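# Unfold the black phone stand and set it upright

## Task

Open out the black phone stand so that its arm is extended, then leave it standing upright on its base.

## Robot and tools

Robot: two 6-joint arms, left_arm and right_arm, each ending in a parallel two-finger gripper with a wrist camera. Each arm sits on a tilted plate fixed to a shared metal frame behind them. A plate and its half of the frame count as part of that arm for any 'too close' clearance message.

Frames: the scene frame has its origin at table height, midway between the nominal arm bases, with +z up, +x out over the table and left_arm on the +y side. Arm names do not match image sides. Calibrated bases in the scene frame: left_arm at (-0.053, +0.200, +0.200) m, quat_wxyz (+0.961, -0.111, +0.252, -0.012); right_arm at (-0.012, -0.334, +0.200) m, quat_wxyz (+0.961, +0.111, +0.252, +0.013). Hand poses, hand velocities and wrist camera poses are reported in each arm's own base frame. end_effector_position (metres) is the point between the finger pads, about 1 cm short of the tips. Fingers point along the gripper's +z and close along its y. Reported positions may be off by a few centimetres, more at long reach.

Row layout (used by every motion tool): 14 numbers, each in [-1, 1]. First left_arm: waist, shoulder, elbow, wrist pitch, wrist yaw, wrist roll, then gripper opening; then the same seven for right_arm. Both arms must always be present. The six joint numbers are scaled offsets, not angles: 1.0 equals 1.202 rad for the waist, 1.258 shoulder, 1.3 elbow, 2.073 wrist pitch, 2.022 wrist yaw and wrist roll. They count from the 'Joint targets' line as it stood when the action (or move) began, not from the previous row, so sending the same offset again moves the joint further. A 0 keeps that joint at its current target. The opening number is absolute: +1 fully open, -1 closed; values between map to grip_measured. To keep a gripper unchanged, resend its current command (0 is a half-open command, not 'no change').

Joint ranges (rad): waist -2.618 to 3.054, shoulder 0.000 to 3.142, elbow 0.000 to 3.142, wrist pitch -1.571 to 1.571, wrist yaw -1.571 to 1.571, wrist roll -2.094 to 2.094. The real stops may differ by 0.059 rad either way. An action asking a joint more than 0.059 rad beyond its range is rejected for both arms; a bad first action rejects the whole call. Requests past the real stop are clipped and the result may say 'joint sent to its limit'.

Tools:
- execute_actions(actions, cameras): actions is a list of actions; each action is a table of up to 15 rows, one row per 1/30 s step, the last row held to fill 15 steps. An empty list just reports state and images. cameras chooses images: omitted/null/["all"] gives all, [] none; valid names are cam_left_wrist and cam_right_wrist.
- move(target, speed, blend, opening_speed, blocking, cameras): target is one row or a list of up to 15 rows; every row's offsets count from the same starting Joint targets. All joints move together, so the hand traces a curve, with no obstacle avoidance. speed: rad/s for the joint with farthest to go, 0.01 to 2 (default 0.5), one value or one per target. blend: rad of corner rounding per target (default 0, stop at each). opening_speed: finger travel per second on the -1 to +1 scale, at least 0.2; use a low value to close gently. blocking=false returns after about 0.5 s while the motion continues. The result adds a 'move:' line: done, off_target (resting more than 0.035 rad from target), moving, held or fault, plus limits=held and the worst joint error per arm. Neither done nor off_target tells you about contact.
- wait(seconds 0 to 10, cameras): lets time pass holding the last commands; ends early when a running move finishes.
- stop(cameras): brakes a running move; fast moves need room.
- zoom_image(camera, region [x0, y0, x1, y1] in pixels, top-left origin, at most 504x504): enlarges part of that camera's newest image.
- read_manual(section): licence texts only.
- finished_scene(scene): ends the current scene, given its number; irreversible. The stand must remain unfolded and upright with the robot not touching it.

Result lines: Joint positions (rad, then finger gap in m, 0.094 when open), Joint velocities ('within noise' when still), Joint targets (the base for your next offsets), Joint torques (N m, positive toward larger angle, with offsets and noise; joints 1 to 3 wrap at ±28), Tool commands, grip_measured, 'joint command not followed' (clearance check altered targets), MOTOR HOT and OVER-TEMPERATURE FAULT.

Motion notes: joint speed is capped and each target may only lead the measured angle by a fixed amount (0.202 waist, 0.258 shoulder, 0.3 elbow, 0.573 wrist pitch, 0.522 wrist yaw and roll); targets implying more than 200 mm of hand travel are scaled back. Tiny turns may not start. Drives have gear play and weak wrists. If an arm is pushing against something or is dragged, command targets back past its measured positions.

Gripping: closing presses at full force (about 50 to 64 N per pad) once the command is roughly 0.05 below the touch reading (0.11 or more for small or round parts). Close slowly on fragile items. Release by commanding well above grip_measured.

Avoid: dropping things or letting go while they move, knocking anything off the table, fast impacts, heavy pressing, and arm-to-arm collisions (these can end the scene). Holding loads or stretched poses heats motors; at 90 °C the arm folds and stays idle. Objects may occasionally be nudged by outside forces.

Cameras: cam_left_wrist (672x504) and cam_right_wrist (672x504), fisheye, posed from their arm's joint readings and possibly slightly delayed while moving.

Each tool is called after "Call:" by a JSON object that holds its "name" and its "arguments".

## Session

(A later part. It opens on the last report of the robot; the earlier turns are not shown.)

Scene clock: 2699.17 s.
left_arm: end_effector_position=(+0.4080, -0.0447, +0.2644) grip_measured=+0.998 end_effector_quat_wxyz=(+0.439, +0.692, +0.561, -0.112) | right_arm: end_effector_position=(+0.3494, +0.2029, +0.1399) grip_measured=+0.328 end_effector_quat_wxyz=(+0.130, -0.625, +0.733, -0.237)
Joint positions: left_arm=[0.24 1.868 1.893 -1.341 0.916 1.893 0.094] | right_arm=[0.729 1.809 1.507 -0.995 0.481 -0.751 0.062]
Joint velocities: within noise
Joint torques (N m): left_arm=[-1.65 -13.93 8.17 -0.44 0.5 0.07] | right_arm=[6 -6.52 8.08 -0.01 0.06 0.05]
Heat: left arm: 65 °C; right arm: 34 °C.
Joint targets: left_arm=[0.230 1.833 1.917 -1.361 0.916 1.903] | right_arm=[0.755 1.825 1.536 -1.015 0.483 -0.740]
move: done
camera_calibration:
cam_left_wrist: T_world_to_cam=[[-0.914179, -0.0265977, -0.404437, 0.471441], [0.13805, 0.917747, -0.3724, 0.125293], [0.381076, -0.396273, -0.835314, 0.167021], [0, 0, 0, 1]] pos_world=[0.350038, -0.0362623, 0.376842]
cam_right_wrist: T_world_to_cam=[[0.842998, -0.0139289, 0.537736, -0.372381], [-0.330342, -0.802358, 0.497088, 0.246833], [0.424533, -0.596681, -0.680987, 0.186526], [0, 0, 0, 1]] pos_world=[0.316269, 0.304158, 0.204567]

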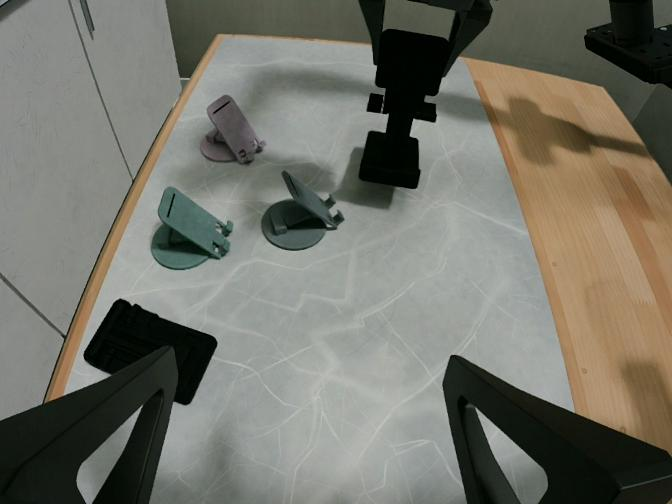

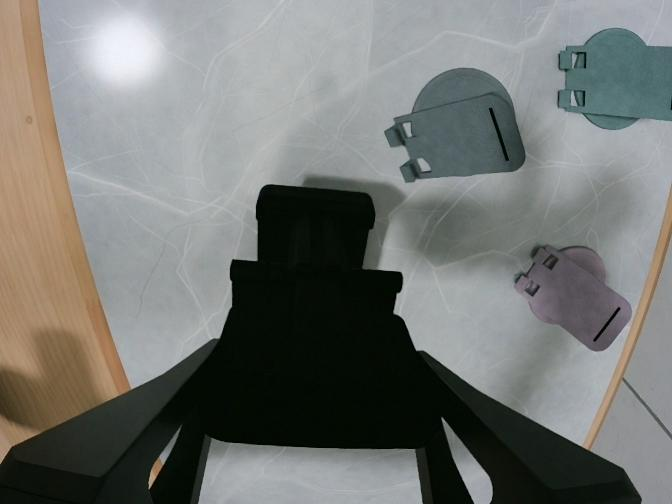

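Call:
{"name": "move", "arguments": {"target": [0,0,0,0,0,0,1,-0.025,0.018,-0.045,0.04,-0.005,-0.015,-0.5], "speed": 0.1, "cameras": ["cam_left_wrist"]}}

Call:
{"name": "zoom_image", "arguments": {"camera": "cam_left_wrist", "region": [320, 40, 480, 220]}}

Scene clock: 2715.83 s.
left_arm: end_effector_position=(+0.4080, -0.0447, +0.2644) grip_measured=+0.998 end_effector_quat_wxyz=(+0.439, +0.692, +0.561, -0.112) | right_arm: end_effector_position=(+0.3525, +0.2053, +0.1273) grip_measured=+0.328 end_effector_quat_wxyz=(+0.128, -0.628, +0.730, -0.239)
Joint positions: left_arm=[0.24 1.868 1.893 -1.341 0.916 1.893 0.094] | right_arm=[0.729 1.831 1.484 -0.953 0.482 -0.76 0.062]
Joint velocities: within noise
Joint torques (N m): left_arm=[-1.65 -13.93 8.17 -0.44 0.5 0.07] | right_arm=[3.7 -6.48 4.89 0.35 -0.07 -0.09]
Heat: left arm: 65 °C; right arm: 34 °C.
Joint targets: left_arm=[0.230 1.833 1.917 -1.361 0.916 1.903] | right_arm=[0.725 1.847 1.477 -0.932 0.473 -0.770]
move: done
camera_calibration:
cam_left_wrist: T_world_to_cam=[[-0.914179, -0.0265977, -0.404437, 0.471441], [0.13805, 0.917747, -0.3724, 0.125293], [0.381076, -0.396273, -0.835314, 0.167021], [0, 0, 0, 1]] pos_world=[0.350038, -0.0362623, 0.376842]
Images, in order (width x height): cam_left_wrist 672x504.

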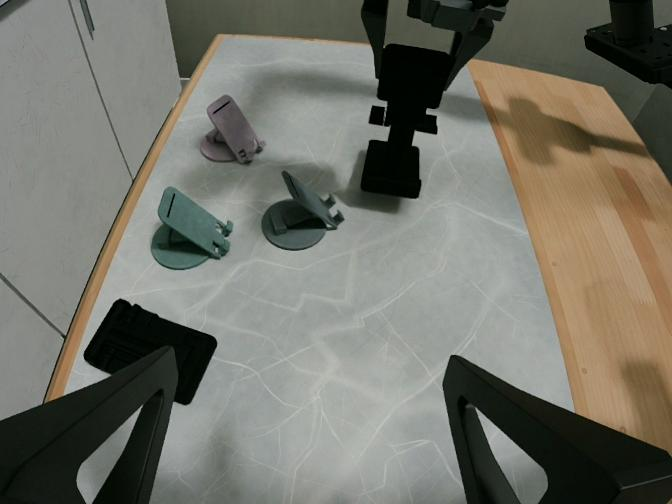

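Scaled by 2.800 from the camera's 672x504 image, which has a finer 960x720 frame.

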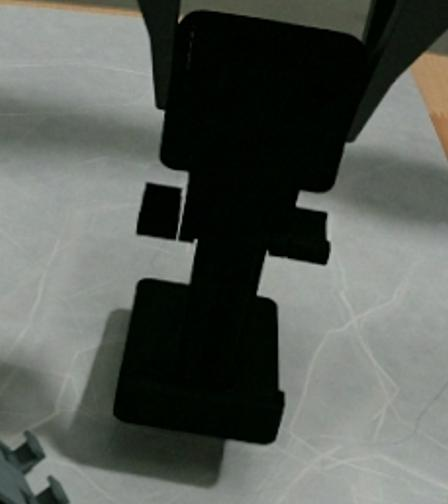

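Call:
{"name": "move", "arguments": {"target": [0,0,0,0,0,0,1,-0.02,0.012,-0.024,0.028,-0.004,-0.012,-0.5], "speed": 0.1, "cameras": ["cam_left_wrist"]}}

Call:
{"name": "zoom_image", "arguments": {"camera": "cam_left_wrist", "region": [320, 40, 480, 220]}}

Scene clock: 2726.17 s.
left_arm: end_effector_position=(+0.4080, -0.0447, +0.2644) grip_measured=+0.998 end_effector_quat_wxyz=(+0.439, +0.692, +0.561, -0.112) | right_arm: end_effector_position=(+0.3612, +0.2001, +0.1159) grip_measured=+0.328 end_effector_quat_wxyz=(+0.129, -0.626, +0.731, -0.241)
Joint positions: left_arm=[0.24 1.868 1.893 -1.341 0.916 1.893 0.094] | right_arm=[0.704 1.844 1.454 -0.895 0.481 -0.783 0.062]
Joint velocities: within noise
Joint torques (N m): left_arm=[-1.65 -13.91 8.17 -0.44 0.51 0.07] | right_arm=[3.79 -6.49 4.77 0.34 -0.16 -0.08]
Heat: left arm: 65 °C; right arm: 33 °C.
Joint targets: left_arm=[0.230 1.833 1.917 -1.361 0.916 1.903] | right_arm=[0.701 1.862 1.446 -0.874 0.465 -0.794]
move: done
camera_calibration:
cam_left_wrist: T_world_to_cam=[[-0.914179, -0.0265977, -0.404437, 0.471441], [0.13805, 0.917747, -0.3724, 0.125293], [0.381076, -0.396273, -0.835314, 0.167021], [0, 0, 0, 1]] pos_world=[0.350038, -0.0362623, 0.376842]
Images, in order (width x height): cam_left_wrist 672x504.

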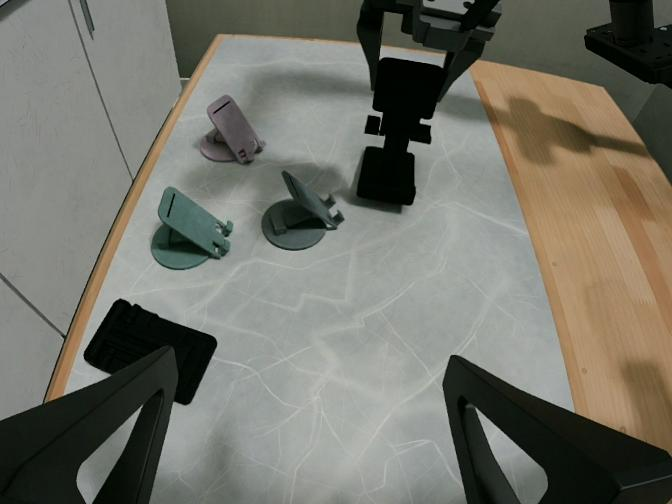

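Scaled by 2.800 from the camera's 672x504 image, which has a finer 960x720 frame.

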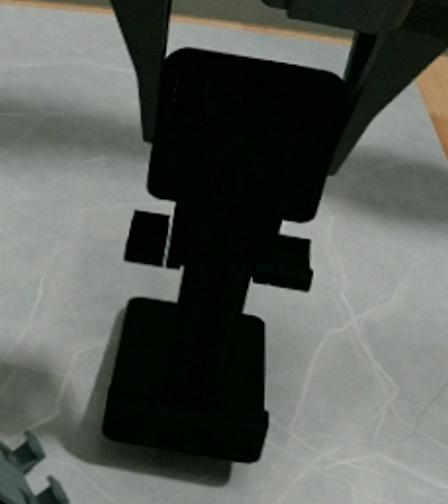

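Call:
{"name": "move", "arguments": {"target": [0,0,0,0,0,0,1,-0.013,0.009,-0.017,0.02,-0.003,-0.008,-0.5], "speed": 0.08, "cameras": ["cam_left_wrist"]}}

Call:
{"name": "zoom_image", "arguments": {"camera": "cam_left_wrist", "region": [320, 40, 480, 220]}}

Scene clock: 2731.70 s.
left_arm: end_effector_position=(+0.4080, -0.0447, +0.2644) grip_measured=+0.998 end_effector_quat_wxyz=(+0.439, +0.692, +0.561, -0.112) | right_arm: end_effector_position=(+0.3641, +0.2003, +0.1128) grip_measured=+0.328 end_effector_quat_wxyz=(+0.134, -0.627, +0.729, -0.240)
Joint positions: left_arm=[0.24 1.868 1.893 -1.341 0.916 1.893 0.094] | right_arm=[0.698 1.844 1.438 -0.864 0.476 -0.795 0.062]
Joint velocities: within noise
Joint torques (N m): left_arm=[-1.65 -13.93 8.18 -0.44 0.51 0.07] | right_arm=[3.07 -5.71 4.21 0.48 -0.16 -0.13]
Heat: left arm: 65 °C; right arm: 32 °C.
Joint targets: left_arm=[0.230 1.833 1.917 -1.361 0.916 1.903] | right_arm=[0.685 1.874 1.424 -0.833 0.459 -0.810]
move: done
camera_calibration:
cam_left_wrist: T_world_to_cam=[[-0.914179, -0.0265977, -0.404437, 0.471441], [0.13805, 0.917747, -0.3724, 0.125293], [0.381076, -0.396273, -0.835314, 0.167021], [0, 0, 0, 1]] pos_world=[0.350038, -0.0362623, 0.376842]
Images, in order (width x height): cam_left_wrist 672x504.

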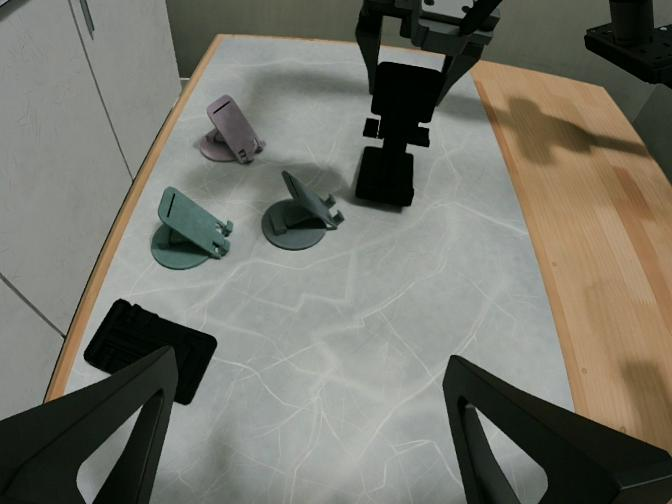

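Scaled by 2.800 from the camera's 672x504 image, which has a finer 960x720 frame.

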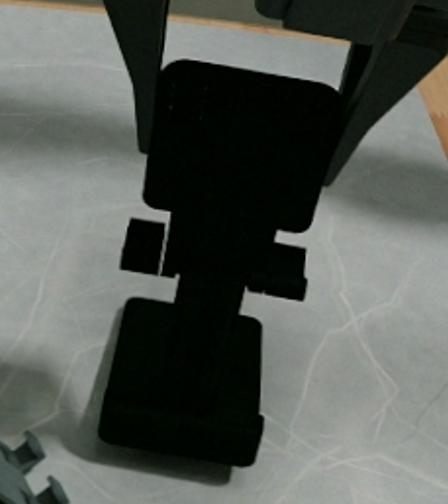

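Call:
{"name": "move", "arguments": {"target": [[0.1,-0.05,0,0,-0.2,-1.853,0.75,0,0,0,0,0,0,-0.5],[-0.596,0.195,-0.25,0.461,-0.378,-1.853,0.75,0,0,0,0,0,0,-0.5]], "speed": 0.9}}

every number of target 1 of 2 must lie in its column's range; nothing of the call was run
Scene clock: 2805.77 s.
left_arm: end_effector_position=(+0.4080, -0.0447, +0.2644) grip_measured=+0.998 end_effector_quat_wxyz=(+0.439, +0.692, +0.561, -0.112) | right_arm: end_effector_position=(+0.3644, +0.2005, +0.1129) grip_measured=+0.328 end_effector_quat_wxyz=(+0.135, -0.627, +0.729, -0.240)
Joint positions: left_arm=[0.24 1.868 1.893 -1.341 0.916 1.893 0.094] | right_arm=[0.698 1.844 1.438 -0.863 0.476 -0.795 0.062]
Joint velocities: within noise
Joint torques (N m): left_arm=[-1.65 -13.93 8.17 -0.44 0.51 0.07] | right_arm=[3.07 -5.71 4.22 0.48 -0.16 -0.12]
Heat: left arm: 66 °C; right arm: 32 °C.
Joint targets: left_arm=[0.230 1.833 1.917 -1.361 0.916 1.903] | right_arm=[0.685 1.874 1.424 -0.833 0.459 -0.810]
Tool commands: left_gripper/opening=+1.0 right_gripper/opening=-0.5

Call:
{"name": "move", "arguments": {"target": [0.1,-0.05,0,0,-0.2,-0.95,0.75,0,0,0,0,0,0,-0.5], "speed": 1.5, "cameras": []}}

Call:
{"name": "move", "arguments": {"target": [-0.696,0.245,-0.361,0.461,-0.178,-0.903,0.75,0,0,0,0,0,0,-0.5], "speed": 0.9}}

Scene clock: 2812.70 s.
left_arm: end_effector_position=(+0.3966, +0.0522, +0.2374) grip_measured=+0.752 end_effector_quat_wxyz=(+0.183, -0.138, +0.947, -0.226) | right_arm: end_effector_position=(+0.3644, +0.2005, +0.1129) grip_measured=+0.328 end_effector_quat_wxyz=(+0.135, -0.627, +0.729, -0.240)
Joint positions: left_arm=[0.351 1.819 1.893 -1.348 0.518 -0.018 0.082] | right_arm=[0.698 1.844 1.438 -0.863 0.476 -0.795 0.062]
Joint velocities: within noise
Joint torques (N m): left_arm=[-0.21 -14.94 8.27 -0.36 0.24 -0.05] | right_arm=[3.07 -5.7 4.21 0.48 -0.16 -0.12]
Heat: left arm: 66 °C; right arm: 32 °C.
Joint targets: left_arm=[0.350 1.770 1.917 -1.361 0.512 -0.018] | right_arm=[0.685 1.874 1.424 -0.833 0.459 -0.810]
move: off_target (left_arm); left_arm: the shoulder is farthest, 0.048 rad from its target
No camera images: "cameras" was empty.

Scene clock: 2815.67 s.
left_arm: end_effector_position=(+0.4378, -0.2570, +0.0519) grip_measured=+0.752 end_effector_quat_wxyz=(+0.038, -0.585, +0.761, -0.278) | right_arm: end_effector_position=(+0.3644, +0.2005, +0.1129) grip_measured=+0.328 end_effector_quat_wxyz=(+0.135, -0.627, +0.729, -0.240)
Joint positions: left_arm=[-0.476 2.056 1.452 -0.419 0.162 -1.833 0.082] | right_arm=[0.698 1.844 1.438 -0.863 0.476 -0.795 0.062]
Joint velocities: within noise
Joint torques (N m): left_arm=[-5.12 -8.34 4.77 0.44 0.2 -0.1] | right_arm=[3.07 -5.71 4.21 0.48 -0.16 -0.12]
Heat: left arm: 64 °C; right arm: 32 °C.
Joint targets: left_arm=[-0.486 2.078 1.447 -0.405 0.152 -1.844] | right_arm=[0.685 1.874 1.424 -0.833 0.459 -0.810]
move: done
camera_calibration:
cam_left_wrist: T_world_to_cam=[[0.868729, -0.0750908, 0.489563, -0.43237], [-0.402052, -0.684164, 0.608501, 0.0107242], [0.289248, -0.725452, -0.624543, -0.161313], [0, 0, 0, 1]] pos_world=[0.426584, -0.142155, 0.104399]
cam_right_wrist: T_world_to_cam=[[0.837749, -0.00653175, 0.546016, -0.370952], [-0.328401, -0.804914, 0.494234, 0.263402], [0.436268, -0.593356, -0.676461, 0.154863], [0, 0, 0, 1]] pos_world=[0.329704, 0.301482, 0.177123]

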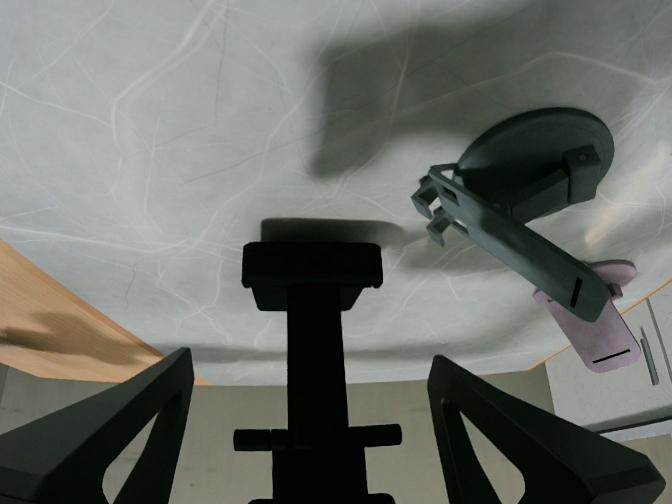

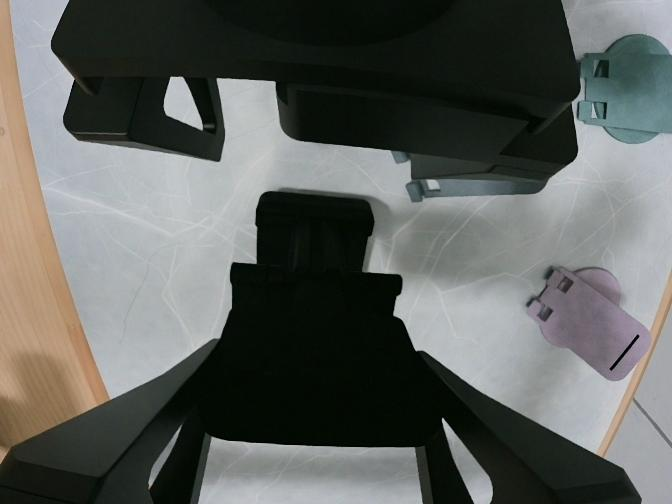

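Call:
{"name": "move", "arguments": {"target": [0,0,0,0,0,0,0.75,0.032,0.089,0.085,-0.043,0.032,0.035,-0.5], "speed": 0.08}}

Scene clock: 2838.83 s.
left_arm: end_effector_position=(+0.4381, -0.2571, +0.0521) grip_measured=+0.752 end_effector_quat_wxyz=(+0.038, -0.585, +0.761, -0.279) | right_arm: end_effector_position=(+0.3727, +0.2033, +0.1051) grip_measured=+0.328 end_effector_quat_wxyz=(+0.126, -0.619, +0.734, -0.250)
Joint positions: left_arm=[-0.476 2.056 1.452 -0.417 0.162 -1.833 0.082] | right_arm=[0.7 1.901 1.48 -0.871 0.501 -0.774 0.062]
Joint velocities: within noise
Joint torques (N m): left_arm=[-5.14 -8.32 4.78 0.43 0.21 -0.09] | right_arm=[4.53 -8.47 5.64 0.2 -0.01 -0.01]
Heat: left arm: 58 °C; right arm: 31 °C.
Joint targets: left_arm=[-0.486 2.078 1.447 -0.405 0.152 -1.844] | right_arm=[0.703 1.896 1.483 -0.865 0.495 -0.777]
move: held (right_arm; a check stopped the path); limits=held; right_arm: the shoulder is farthest, 0.085 rad from its target
joint command not followed: on one or more control steps a check withheld the commanded joint targets of the right arm, and it was not sent them on those steps.
cause: the commanded joint targets, or the way to them, would bring a part of the robot too close to another arm (this arm's wrist camera and the left arm's wrist (the part past the wrist yaw)).
camera_calibration:
cam_left_wrist: T_world_to_cam=[[0.868061, -0.0747461, 0.490799, -0.43241], [-0.402881, -0.683736, 0.608434, 0.0110956], [0.290099, -0.725891, -0.623638, -0.161913], [0, 0, 0, 1]] pos_world=[0.426799, -0.142266, 0.1045]
cam_right_wrist: T_world_to_cam=[[0.836553, -0.0142255, 0.547702, -0.371814], [-0.348099, -0.785765, 0.511273, 0.273878], [0.423092, -0.618362, -0.662285, 0.156109], [0, 0, 0, 1]] pos_world=[0.34033, 0.306446, 0.167005]

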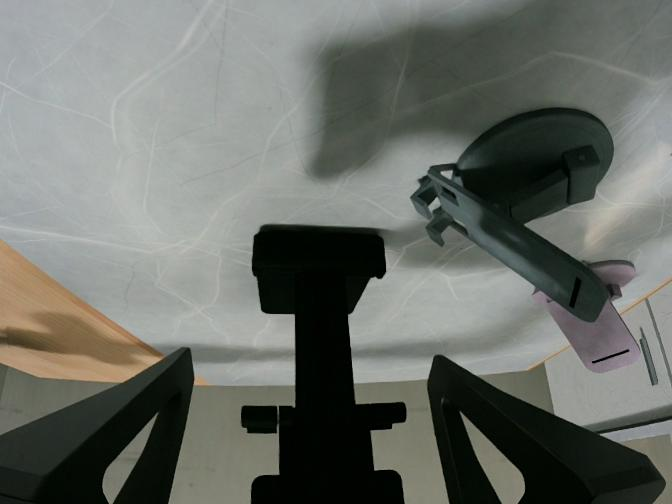

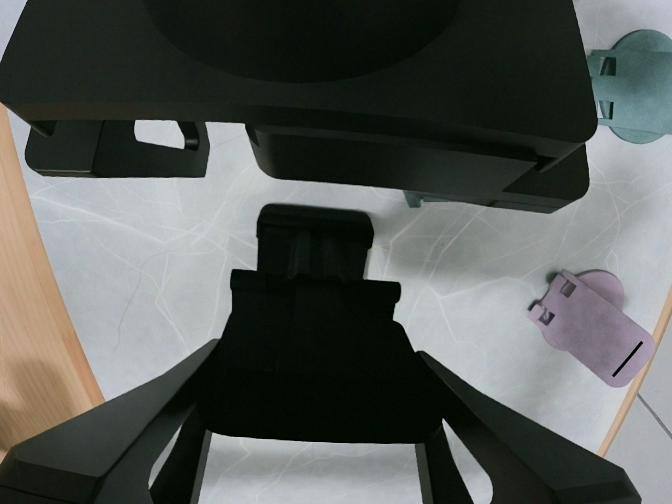

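Call:
{"name": "move", "arguments": {"target": [0.3,-0.1,0,0,0,0,0.75,0,0,0,0,0,0,-0.5], "speed": 0.6, "cameras": []}}

Call:
{"name": "move", "arguments": {"target": [0,0,0,0,0,0,0.75,0.016,0.044,0.045,-0.04,0.018,0.015,-0.5], "speed": 0.08}}

Scene clock: 2843.93 s.
left_arm: end_effector_position=(+0.5063, -0.0830, +0.0876) grip_measured=+0.752 end_effector_quat_wxyz=(-0.113, +0.704, -0.636, +0.295) | right_arm: end_effector_position=(+0.3727, +0.2033, +0.1051) grip_measured=+0.328 end_effector_quat_wxyz=(+0.126, -0.619, +0.734, -0.250)
Joint positions: left_arm=[-0.111 1.986 1.452 -0.409 0.154 -1.833 0.082] | right_arm=[0.7 1.901 1.48 -0.871 0.501 -0.774 0.062]
Joint velocities: within noise
Joint torques (N m): left_arm=[-3.9 -13.31 4.78 0.32 0.19 -0.09] | right_arm=[4.53 -8.43 5.63 0.2 -0.01 -0.02]
Heat: left arm: 58 °C; right arm: 32 °C.
Joint targets: left_arm=[-0.126 1.952 1.447 -0.405 0.152 -1.844] | right_arm=[0.703 1.896 1.483 -0.865 0.495 -0.777]
move: done
No camera images: "cameras" was empty.

Scene clock: 2845.40 s.
left_arm: end_effector_position=(+0.5063, -0.0830, +0.0876) grip_measured=+0.752 end_effector_quat_wxyz=(-0.113, +0.704, -0.636, +0.295) | right_arm: end_effector_position=(+0.3736, +0.1976, +0.1068) grip_measured=+0.328 end_effector_quat_wxyz=(+0.106, -0.615, +0.735, -0.265)
Joint positions: left_arm=[-0.111 1.986 1.452 -0.409 0.154 -1.833 0.082] | right_arm=[0.7 1.927 1.521 -0.929 0.533 -0.758 0.062]
Joint velocities: within noise
Joint torques (N m): left_arm=[-3.89 -13.29 4.77 0.32 0.19 -0.09] | right_arm=[6.15 -6.49 7.1 -0.1 0.05 0.08]
Heat: left arm: 58 °C; right arm: 32 °C.
Joint targets: left_arm=[-0.126 1.952 1.447 -0.405 0.152 -1.844] | right_arm=[0.723 1.951 1.541 -0.948 0.531 -0.747]
move: done
camera_calibration:
cam_left_wrist: T_world_to_cam=[[0.795483, 0.244802, 0.554328, -0.438285], [-0.176241, -0.781761, 0.598154, 0.0140822], [0.579781, -0.573516, -0.578734, -0.171141], [0, 0, 0, 1]] pos_world=[0.450354, 0.0201497, 0.135485]
cam_right_wrist: T_world_to_cam=[[0.841312, -0.00798122, 0.54049, -0.375924], [-0.359496, -0.754973, 0.548433, 0.263027], [0.403678, -0.655707, -0.638037, 0.165388], [0, 0, 0, 1]] pos_world=[0.344063, 0.304024, 0.164454]

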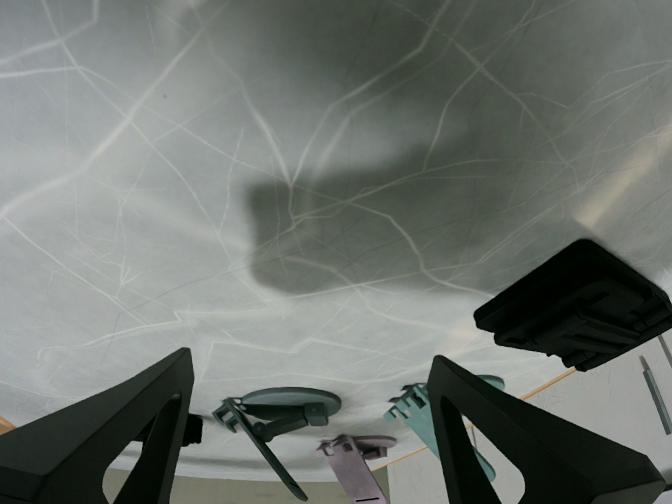

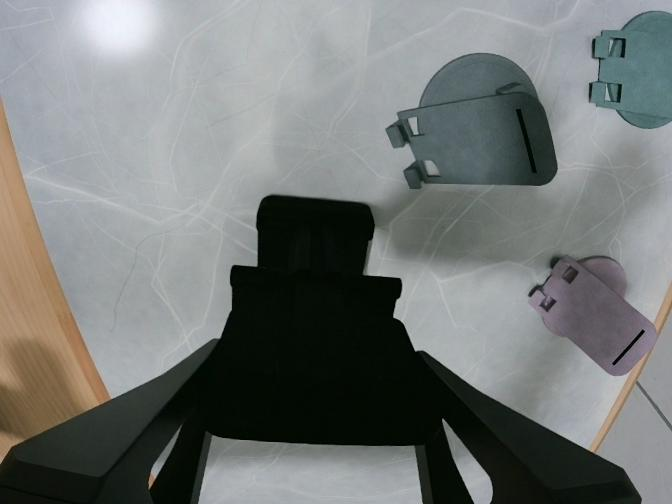

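Call:
{"name": "move", "arguments": {"target": [-0.22,0.06,0,0,0,0,0.75,0,0,0,0,0,0,-0.5], "speed": 0.6, "cameras": ["cam_left_wrist"]}}

Scene clock: 2855.10 s.
left_arm: end_effector_position=(+0.4640, -0.2174, +0.0793) grip_measured=+0.752 end_effector_quat_wxyz=(+0.068, -0.612, +0.728, -0.301) | right_arm: end_effector_position=(+0.3736, +0.1976, +0.1068) grip_measured=+0.328 end_effector_quat_wxyz=(+0.106, -0.615, +0.735, -0.265)
Joint positions: left_arm=[-0.387 2.003 1.452 -0.409 0.153 -1.833 0.082] | right_arm=[0.7 1.927 1.521 -0.929 0.533 -0.758 0.062]
Joint velocities: within noise
Joint torques (N m): left_arm=[-4.11 -8.21 4.96 0.4 0.29 -0.08] | right_arm=[6.15 -6.5 7.1 -0.08 0.05 0.07]
Heat: left arm: 58 °C; right arm: 32 °C.
Joint targets: left_arm=[-0.390 2.028 1.447 -0.405 0.152 -1.844] | right_arm=[0.723 1.951 1.541 -0.948 0.531 -0.747]
move: done
camera_calibration:
cam_left_wrist: T_world_to_cam=[[0.840379, 0.015281, 0.541784, -0.436904], [-0.372994, -0.708944, 0.598559, 0.01365], [0.393241, -0.705099, -0.590082, -0.169713], [0, 0, 0, 1]] pos_world=[0.438994, -0.103311, 0.128393]
Images, in order (width x height): cam_left_wrist 672x504.

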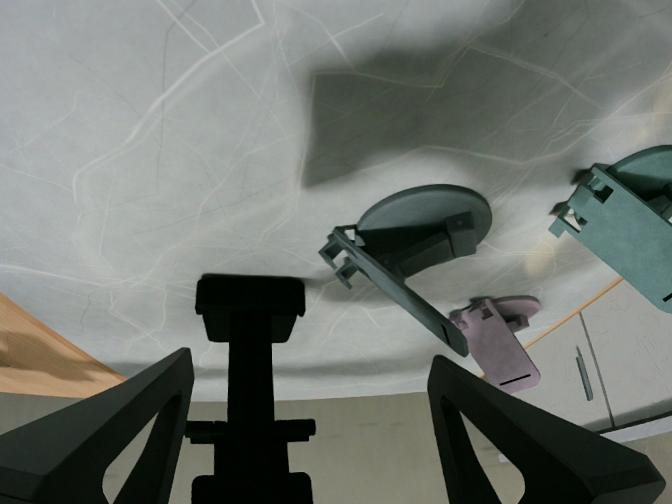

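Call:
{"name": "zoom_image", "arguments": {"camera": "cam_left_wrist", "region": [170, 250, 340, 370]}}

Scaled by 2.965 from the camera's 672x504 image, which has a finer 960x720 frame.

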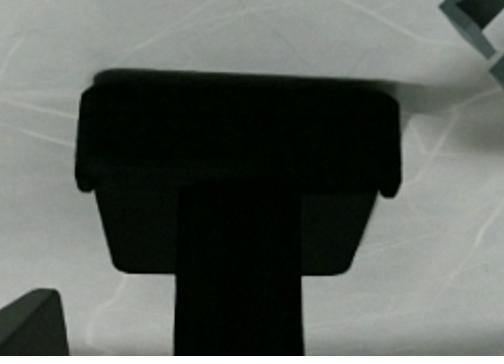

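Call:
{"name": "move", "arguments": {"target": [0,0,0,0,0,0,0.75,-0.012,0.012,-0.028,0.028,-0.003,-0.01,-0.5], "speed": 0.08, "cameras": ["cam_left_wrist"]}}

Call:
{"name": "zoom_image", "arguments": {"camera": "cam_left_wrist", "region": [170, 250, 340, 370]}}

Scene clock: 2866.67 s.
left_arm: end_effector_position=(+0.4640, -0.2174, +0.0793) grip_measured=+0.752 end_effector_quat_wxyz=(+0.068, -0.612, +0.728, -0.301) | right_arm: end_effector_position=(+0.3751, +0.1981, +0.1039) grip_measured=+0.328 end_effector_quat_wxyz=(+0.105, -0.614, +0.735, -0.266)
Joint positions: left_arm=[-0.387 2.003 1.452 -0.409 0.153 -1.833 0.082] | right_arm=[0.7 1.936 1.521 -0.921 0.536 -0.757 0.062]
Joint velocities: within noise
Joint torques (N m): left_arm=[-4.11 -8.21 4.97 0.4 0.29 -0.09] | right_arm=[5 -6.12 3.96 0.39 -0.05 -0.08]
Heat: left arm: 57 °C; right arm: 32 °C.
Joint targets: left_arm=[-0.390 2.028 1.447 -0.405 0.152 -1.844] | right_arm=[0.708 1.966 1.505 -0.890 0.525 -0.767]
move: done
camera_calibration:
cam_left_wrist: T_world_to_cam=[[0.840379, 0.015281, 0.541784, -0.436904], [-0.372994, -0.708944, 0.598559, 0.01365], [0.393241, -0.705099, -0.590082, -0.169713], [0, 0, 0, 1]] pos_world=[0.438994, -0.103311, 0.128393]
Images, in order (width x height): cam_left_wrist 672x504.

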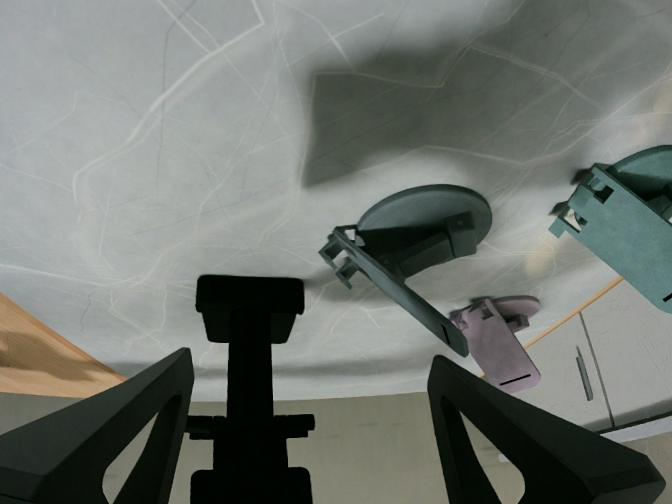

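Scaled by 2.965 from the camera's 672x504 image, which has a finer 960x720 frame.

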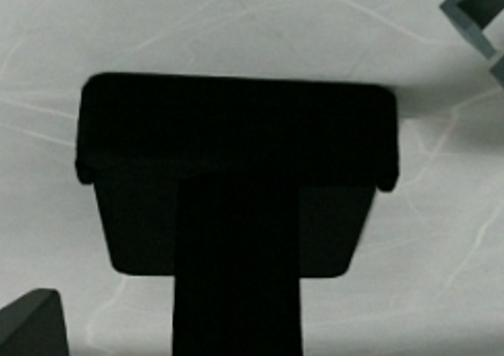

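Call:
{"name": "move", "arguments": {"target": [0,0,0,0,0,0,0.75,0,0,0,0,0,0,0.55], "opening_speed": 0.6}}

Scene clock: 2870.87 s.
left_arm: end_effector_position=(+0.4640, -0.2174, +0.0793) grip_measured=+0.752 end_effector_quat_wxyz=(+0.068, -0.612, +0.728, -0.301) | right_arm: end_effector_position=(+0.3749, +0.1980, +0.0984) grip_measured=+0.548 end_effector_quat_wxyz=(+0.102, -0.615, +0.735, -0.266)
Joint positions: left_arm=[-0.387 2.003 1.452 -0.409 0.153 -1.833 0.082] | right_arm=[0.7 1.946 1.514 -0.912 0.536 -0.757 0.073]
Joint velocities: within noise
Joint torques (N m): left_arm=[-4.11 -8.21 4.96 0.4 0.3 -0.08] | right_arm=[5.03 -6.76 4.49 0.28 -0.05 -0.07]
Heat: left arm: 57 °C; right arm: 32 °C.
Joint targets: left_arm=[-0.390 2.028 1.447 -0.405 0.152 -1.844] | right_arm=[0.708 1.966 1.505 -0.890 0.525 -0.767]
move: done
camera_calibration:
cam_left_wrist: T_world_to_cam=[[0.840379, 0.015281, 0.541784, -0.436904], [-0.372994, -0.708944, 0.598559, 0.01365], [0.393241, -0.705099, -0.590082, -0.169713], [0, 0, 0, 1]] pos_world=[0.438994, -0.103311, 0.128393]
cam_right_wrist: T_world_to_cam=[[0.843838, -0.00562987, 0.536569, -0.373493], [-0.35839, -0.750131, 0.555752, 0.266372], [0.399368, -0.661266, -0.635006, 0.16223], [0, 0, 0, 1]] pos_world=[0.345843, 0.304988, 0.155385]

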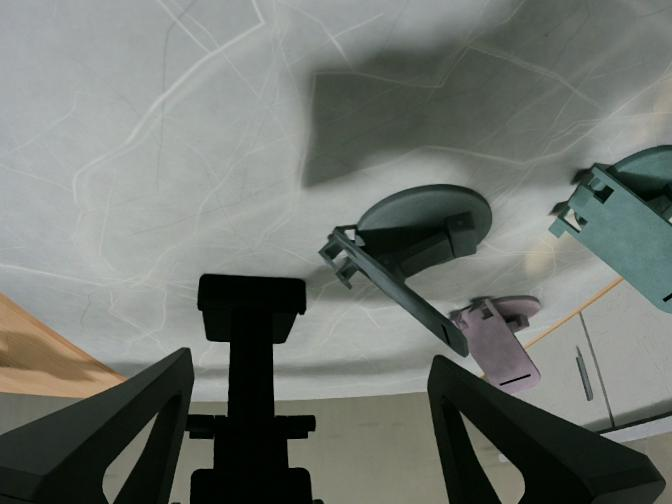

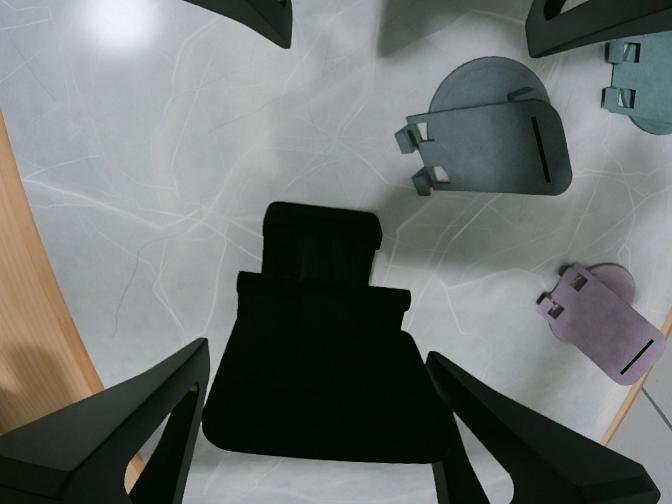

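Call:
{"name": "move", "arguments": {"target": [0,0,0,0,0,0,0.75,0.09,-0.058,0.134,-0.146,0.01,0.058,0.85], "speed": 0.15}}

Scene clock: 2881.47 s.
left_arm: end_effector_position=(+0.4640, -0.2174, +0.0793) grip_measured=+0.752 end_effector_quat_wxyz=(+0.068, -0.613, +0.728, -0.301) | right_arm: end_effector_position=(+0.3403, +0.2140, +0.1399) grip_measured=+0.848 end_effector_quat_wxyz=(+0.080, -0.625, +0.731, -0.263)
Joint positions: left_arm=[-0.387 2.003 1.452 -0.409 0.153 -1.835 0.082] | right_arm=[0.79 1.921 1.658 -1.177 0.544 -0.66 0.087]
Joint velocities: within noise
Joint torques (N m): left_arm=[-4.11 -8.21 4.97 0.4 0.29 -0.08] | right_arm=[6.45 -10.02 7.32 -0.14 0.09 0.07]
Heat: left arm: 57 °C; right arm: 32 °C.
Joint targets: left_arm=[-0.390 2.028 1.447 -0.405 0.152 -1.844] | right_arm=[0.816 1.893 1.679 -1.193 0.545 -0.650]
move: done
camera_calibration:
cam_left_wrist: T_world_to_cam=[[0.840653, 0.0167134, 0.541316, -0.436683], [-0.371788, -0.708978, 0.59927, 0.0130264], [0.393796, -0.705033, -0.589791, -0.169979], [0, 0, 0, 1]] pos_world=[0.438879, -0.103307, 0.128324]
cam_right_wrist: T_world_to_cam=[[0.864253, 0.0146043, 0.502846, -0.372938], [-0.330254, -0.737543, 0.589036, 0.225999], [0.379473, -0.675143, -0.6326, 0.222389], [0, 0, 0, 1]] pos_world=[0.312559, 0.322275, 0.195092]

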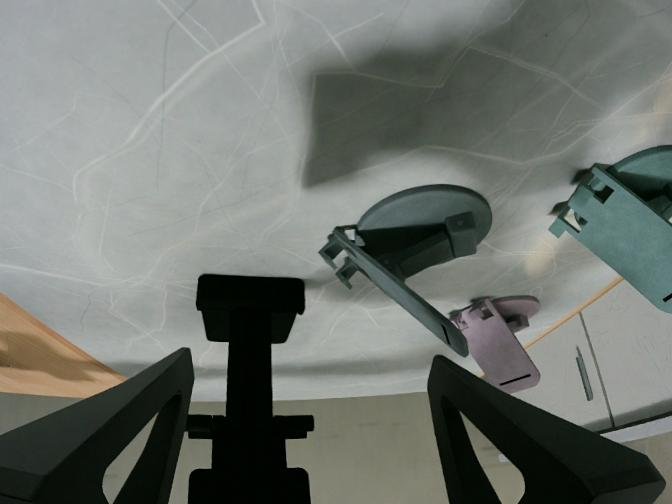

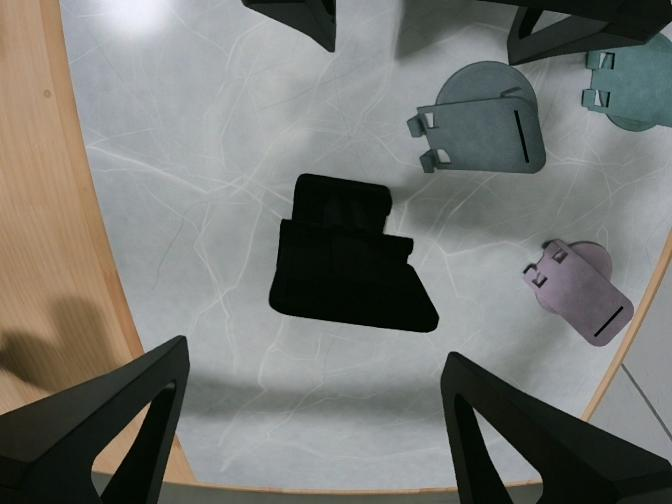

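Call:
{"name": "move", "arguments": {"target": [[0,0,0,0,0,0,0.75,-0.055,-0.114,0.208,-0.052,-0.072,-0.074,0.85],[0,0,0,0,0,0,0.75,-0.679,-0.233,-0.215,0.238,-0.517,-0.272,0.85],[0,0,0,0,0,0,0.75,-0.728,-0.215,-0.612,0.456,-0.692,-0.42,0.85]], "speed": 0.7, "blend": 0.1}}

Scene clock: 2913.40 s.
left_arm: end_effector_position=(+0.4640, -0.2174, +0.0793) grip_measured=+0.752 end_effector_quat_wxyz=(+0.068, -0.613, +0.728, -0.301) | right_arm: end_effector_position=(+0.3648, +0.1124, +0.0984) grip_measured=+0.848 end_effector_quat_wxyz=(-0.450, +0.663, -0.591, -0.099)
Joint positions: left_arm=[-0.387 2.003 1.452 -0.409 0.153 -1.835 0.082] | right_arm=[-0.053 1.63 0.886 -0.266 -0.823 -1.488 0.087]
Joint velocities: within noise
Joint torques (N m): left_arm=[-4.11 -8.21 4.96 0.4 0.29 -0.08] | right_arm=[0.94 -7.68 3.48 0.39 -0.9 -0.09]
Heat: left arm: 56 °C; right arm: 34 °C.
Joint targets: left_arm=[-0.390 2.028 1.447 -0.405 0.152 -1.844] | right_arm=[-0.059 1.623 0.884 -0.248 -0.854 -1.499]
move: done
camera_calibration:
cam_left_wrist: T_world_to_cam=[[0.840653, 0.0167134, 0.541316, -0.436683], [-0.371788, -0.708978, 0.59927, 0.0130264], [0.393796, -0.705033, -0.589791, -0.169979], [0, 0, 0, 1]] pos_world=[0.438879, -0.103307, 0.128324]
cam_right_wrist: T_world_to_cam=[[0.82472, -0.0746568, 0.560592, -0.353026], [0.129321, -0.94009, -0.315448, 0.127694], [0.550557, 0.332652, -0.765656, -0.0443732], [0, 0, 0, 1]] pos_world=[0.299064, 0.108449, 0.20421]

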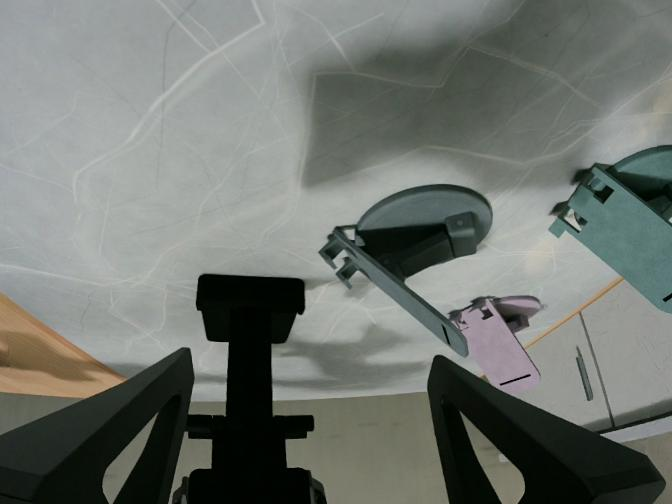

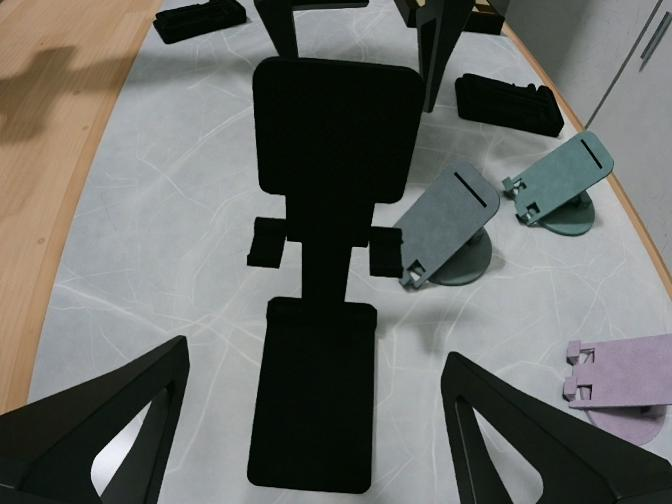

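Call:
{"name": "zoom_image", "arguments": {"camera": "cam_right_wrist", "region": [200, 40, 460, 500]}}

Scaled by 1.096 from the camera's 672x504 image, which has a finer 960x720 frame.

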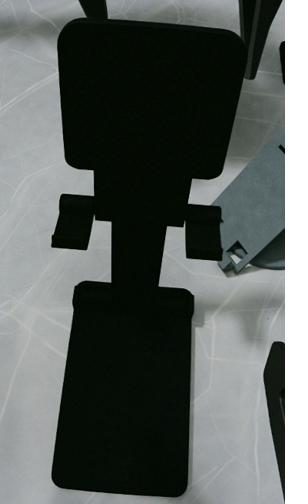

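Call:
{"name": "move", "arguments": {"target": [-0.091,0.1145,0.0846,-0.007,-0.004,-0.0065,0.75,0,0,0,0,0,0,0.85], "speed": 0.4}}

Scene clock: 2949.80 s.
left_arm: end_effector_position=(+0.4538, -0.2713, +0.0383) grip_measured=+0.752 end_effector_quat_wxyz=(+0.040, -0.586, +0.760, -0.278) | right_arm: end_effector_position=(+0.3650, +0.1124, +0.0986) grip_measured=+0.848 end_effector_quat_wxyz=(-0.450, +0.663, -0.590, -0.098)
Joint positions: left_arm=[-0.49 2.148 1.538 -0.409 0.151 -1.845 0.082] | right_arm=[-0.053 1.63 0.886 -0.265 -0.823 -1.488 0.087]
Joint velocities: within noise
Joint torques (N m): left_arm=[-5.48 -8.62 7.05 0.24 0.24 -0.09] | right_arm=[0.94 -7.69 3.48 0.37 -0.89 -0.08]
Heat: left arm: 55 °C; right arm: 32 °C.
Joint targets: left_arm=[-0.500 2.172 1.557 -0.420 0.144 -1.857] | right_arm=[-0.059 1.623 0.884 -0.248 -0.854 -1.499]
move: done
camera_calibration:
cam_left_wrist: T_world_to_cam=[[0.86774, -0.074202, 0.491448, -0.440053], [-0.402009, -0.686222, 0.606208, 0.0151505], [0.292261, -0.723598, -0.625292, -0.185667], [0, 0, 0, 1]] pos_world=[0.442205, -0.156604, 0.0909829]
cam_right_wrist: T_world_to_cam=[[0.82386, -0.0746109, 0.561861, -0.353136], [0.129804, -0.940116, -0.315173, 0.127498], [0.551729, 0.33259, -0.764839, -0.0448872], [0, 0, 0, 1]] pos_world=[0.299151, 0.108444, 0.204266]

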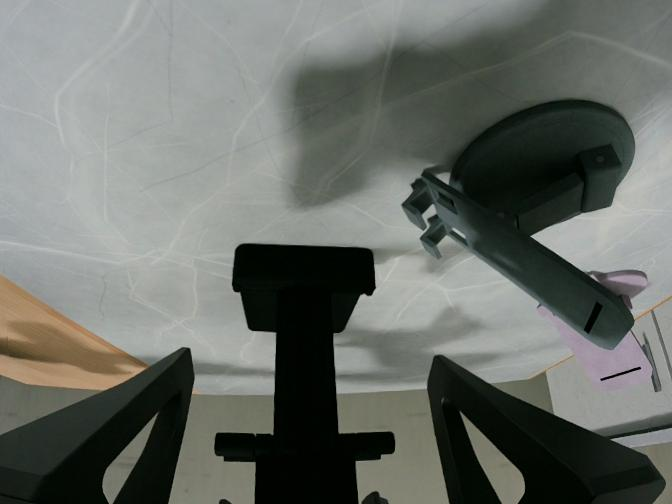

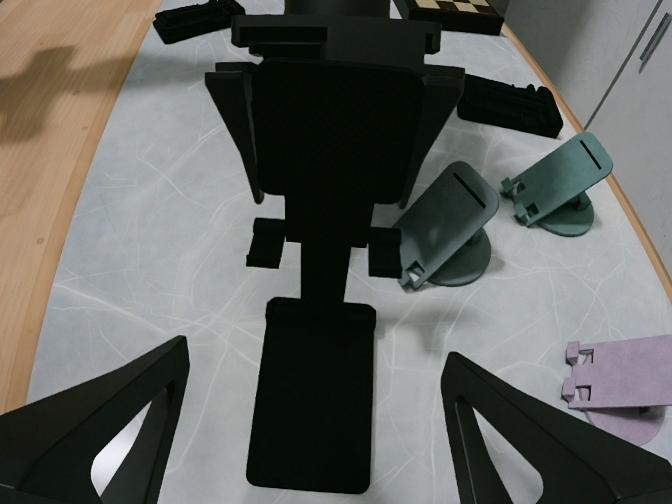

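Call:
{"name": "move", "arguments": {"target": [-0.032,0.149,0.0894,0.0304,-0.0107,-0.0178,0.75,0,0,0,0,0,0,0.85], "speed": 0.2}}

Scene clock: 2974.87 s.
left_arm: end_effector_position=(+0.4697, -0.2924, -0.0124) grip_measured=+0.752 end_effector_quat_wxyz=(+0.033, -0.595, +0.759, -0.262) | right_arm: end_effector_position=(+0.3650, +0.1124, +0.0986) grip_measured=+0.848 end_effector_quat_wxyz=(-0.450, +0.663, -0.590, -0.098)
Joint positions: left_arm=[-0.516 2.332 1.651 -0.37 0.133 -1.882 0.082] | right_arm=[-0.053 1.63 0.886 -0.265 -0.823 -1.488 0.087]
Joint velocities: within noise
Joint torques (N m): left_arm=[-7.13 -8.87 6.94 0.44 0.2 -0.09] | right_arm=[0.95 -7.68 3.48 0.37 -0.89 -0.08]
Heat: left arm: 55 °C; right arm: 32 °C.
Joint targets: left_arm=[-0.538 2.359 1.674 -0.356 0.122 -1.893] | right_arm=[-0.059 1.623 0.884 -0.248 -0.854 -1.499]
move: done
camera_calibration:
cam_left_wrist: T_world_to_cam=[[0.884399, -0.0684471, 0.461685, -0.436993], [-0.371937, -0.700939, 0.608562, 0.0193937], [0.281958, -0.70993, -0.645368, -0.228728], [0, 0, 0, 1]] pos_world=[0.458181, -0.178698, 0.0423371]
cam_right_wrist: T_world_to_cam=[[0.82386, -0.0746109, 0.561861, -0.353136], [0.129804, -0.940116, -0.315173, 0.127498], [0.551729, 0.33259, -0.764839, -0.0448872], [0, 0, 0, 1]] pos_world=[0.299151, 0.108444, 0.204266]

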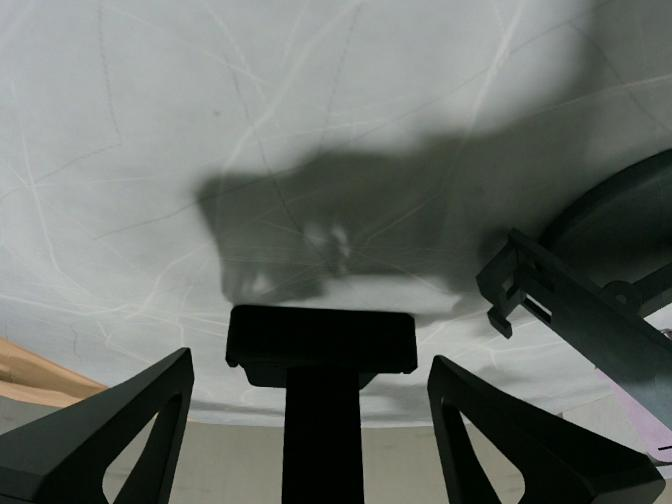

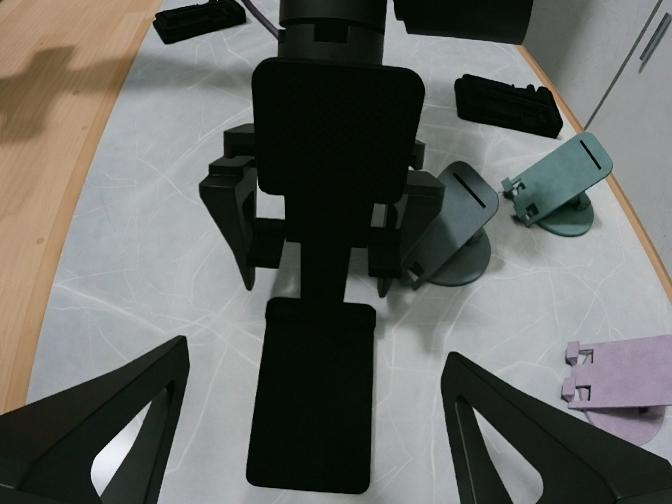

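Call:
{"name": "move", "arguments": {"target": [-0.021,0.0612,0.0446,0.0193,-0.0054,-0.0054,0.75,0,0,0,0,0,0,0.85], "speed": 0.1}}

Scene clock: 2986.80 s.
left_arm: end_effector_position=(+0.4796, -0.3140, -0.0208) grip_measured=+0.752 end_effector_quat_wxyz=(+0.038, -0.586, +0.760, -0.279) | right_arm: end_effector_position=(+0.3650, +0.1124, +0.0986) grip_measured=+0.848 end_effector_quat_wxyz=(-0.450, +0.663, -0.590, -0.098)
Joint positions: left_arm=[-0.542 2.398 1.714 -0.328 0.126 -1.893 0.082] | right_arm=[-0.053 1.63 0.886 -0.265 -0.823 -1.49 0.087]
Joint velocities: within noise
Joint torques (N m): left_arm=[-7.34 -8.34 6.53 0.47 0.15 -0.09] | right_arm=[0.95 -7.69 3.48 0.37 -0.89 -0.08]
Heat: left arm: 55 °C; right arm: 32 °C.
Joint targets: left_arm=[-0.563 2.436 1.732 -0.316 0.111 -1.904] | right_arm=[-0.059 1.623 0.884 -0.248 -0.854 -1.499]
move: off_target (left_arm); left_arm: the shoulder is farthest, 0.038 rad from its target
camera_calibration:
cam_left_wrist: T_world_to_cam=[[0.868283, -0.07156, 0.49088, -0.436056], [-0.400857, -0.684143, 0.609313, 0.0322426], [0.29223, -0.725829, -0.622715, -0.261719], [0, 0, 0, 1]] pos_world=[0.468027, -0.199109, 0.0314293]
cam_right_wrist: T_world_to_cam=[[0.823311, -0.0735382, 0.562807, -0.353149], [0.130978, -0.940194, -0.314451, 0.127007], [0.552272, 0.332606, -0.76444, -0.0451265], [0, 0, 0, 1]] pos_world=[0.299039, 0.108451, 0.204196]

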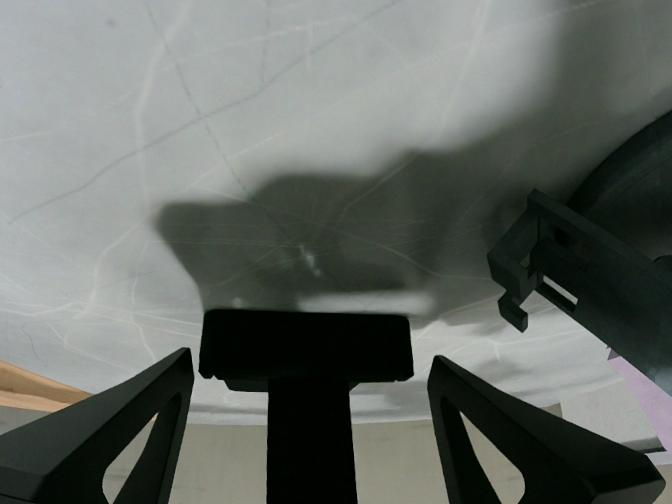

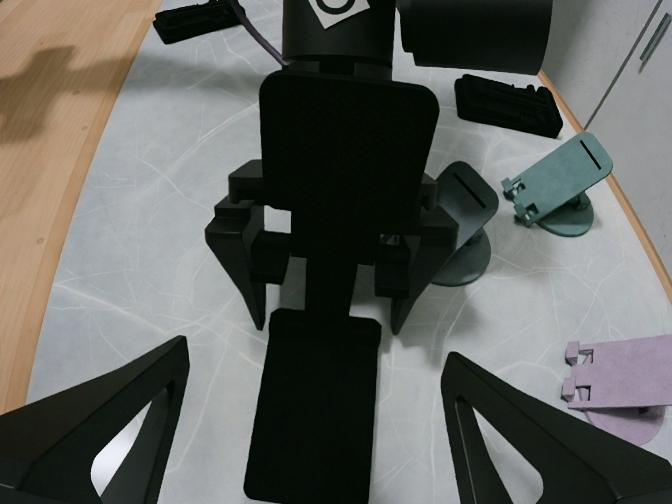

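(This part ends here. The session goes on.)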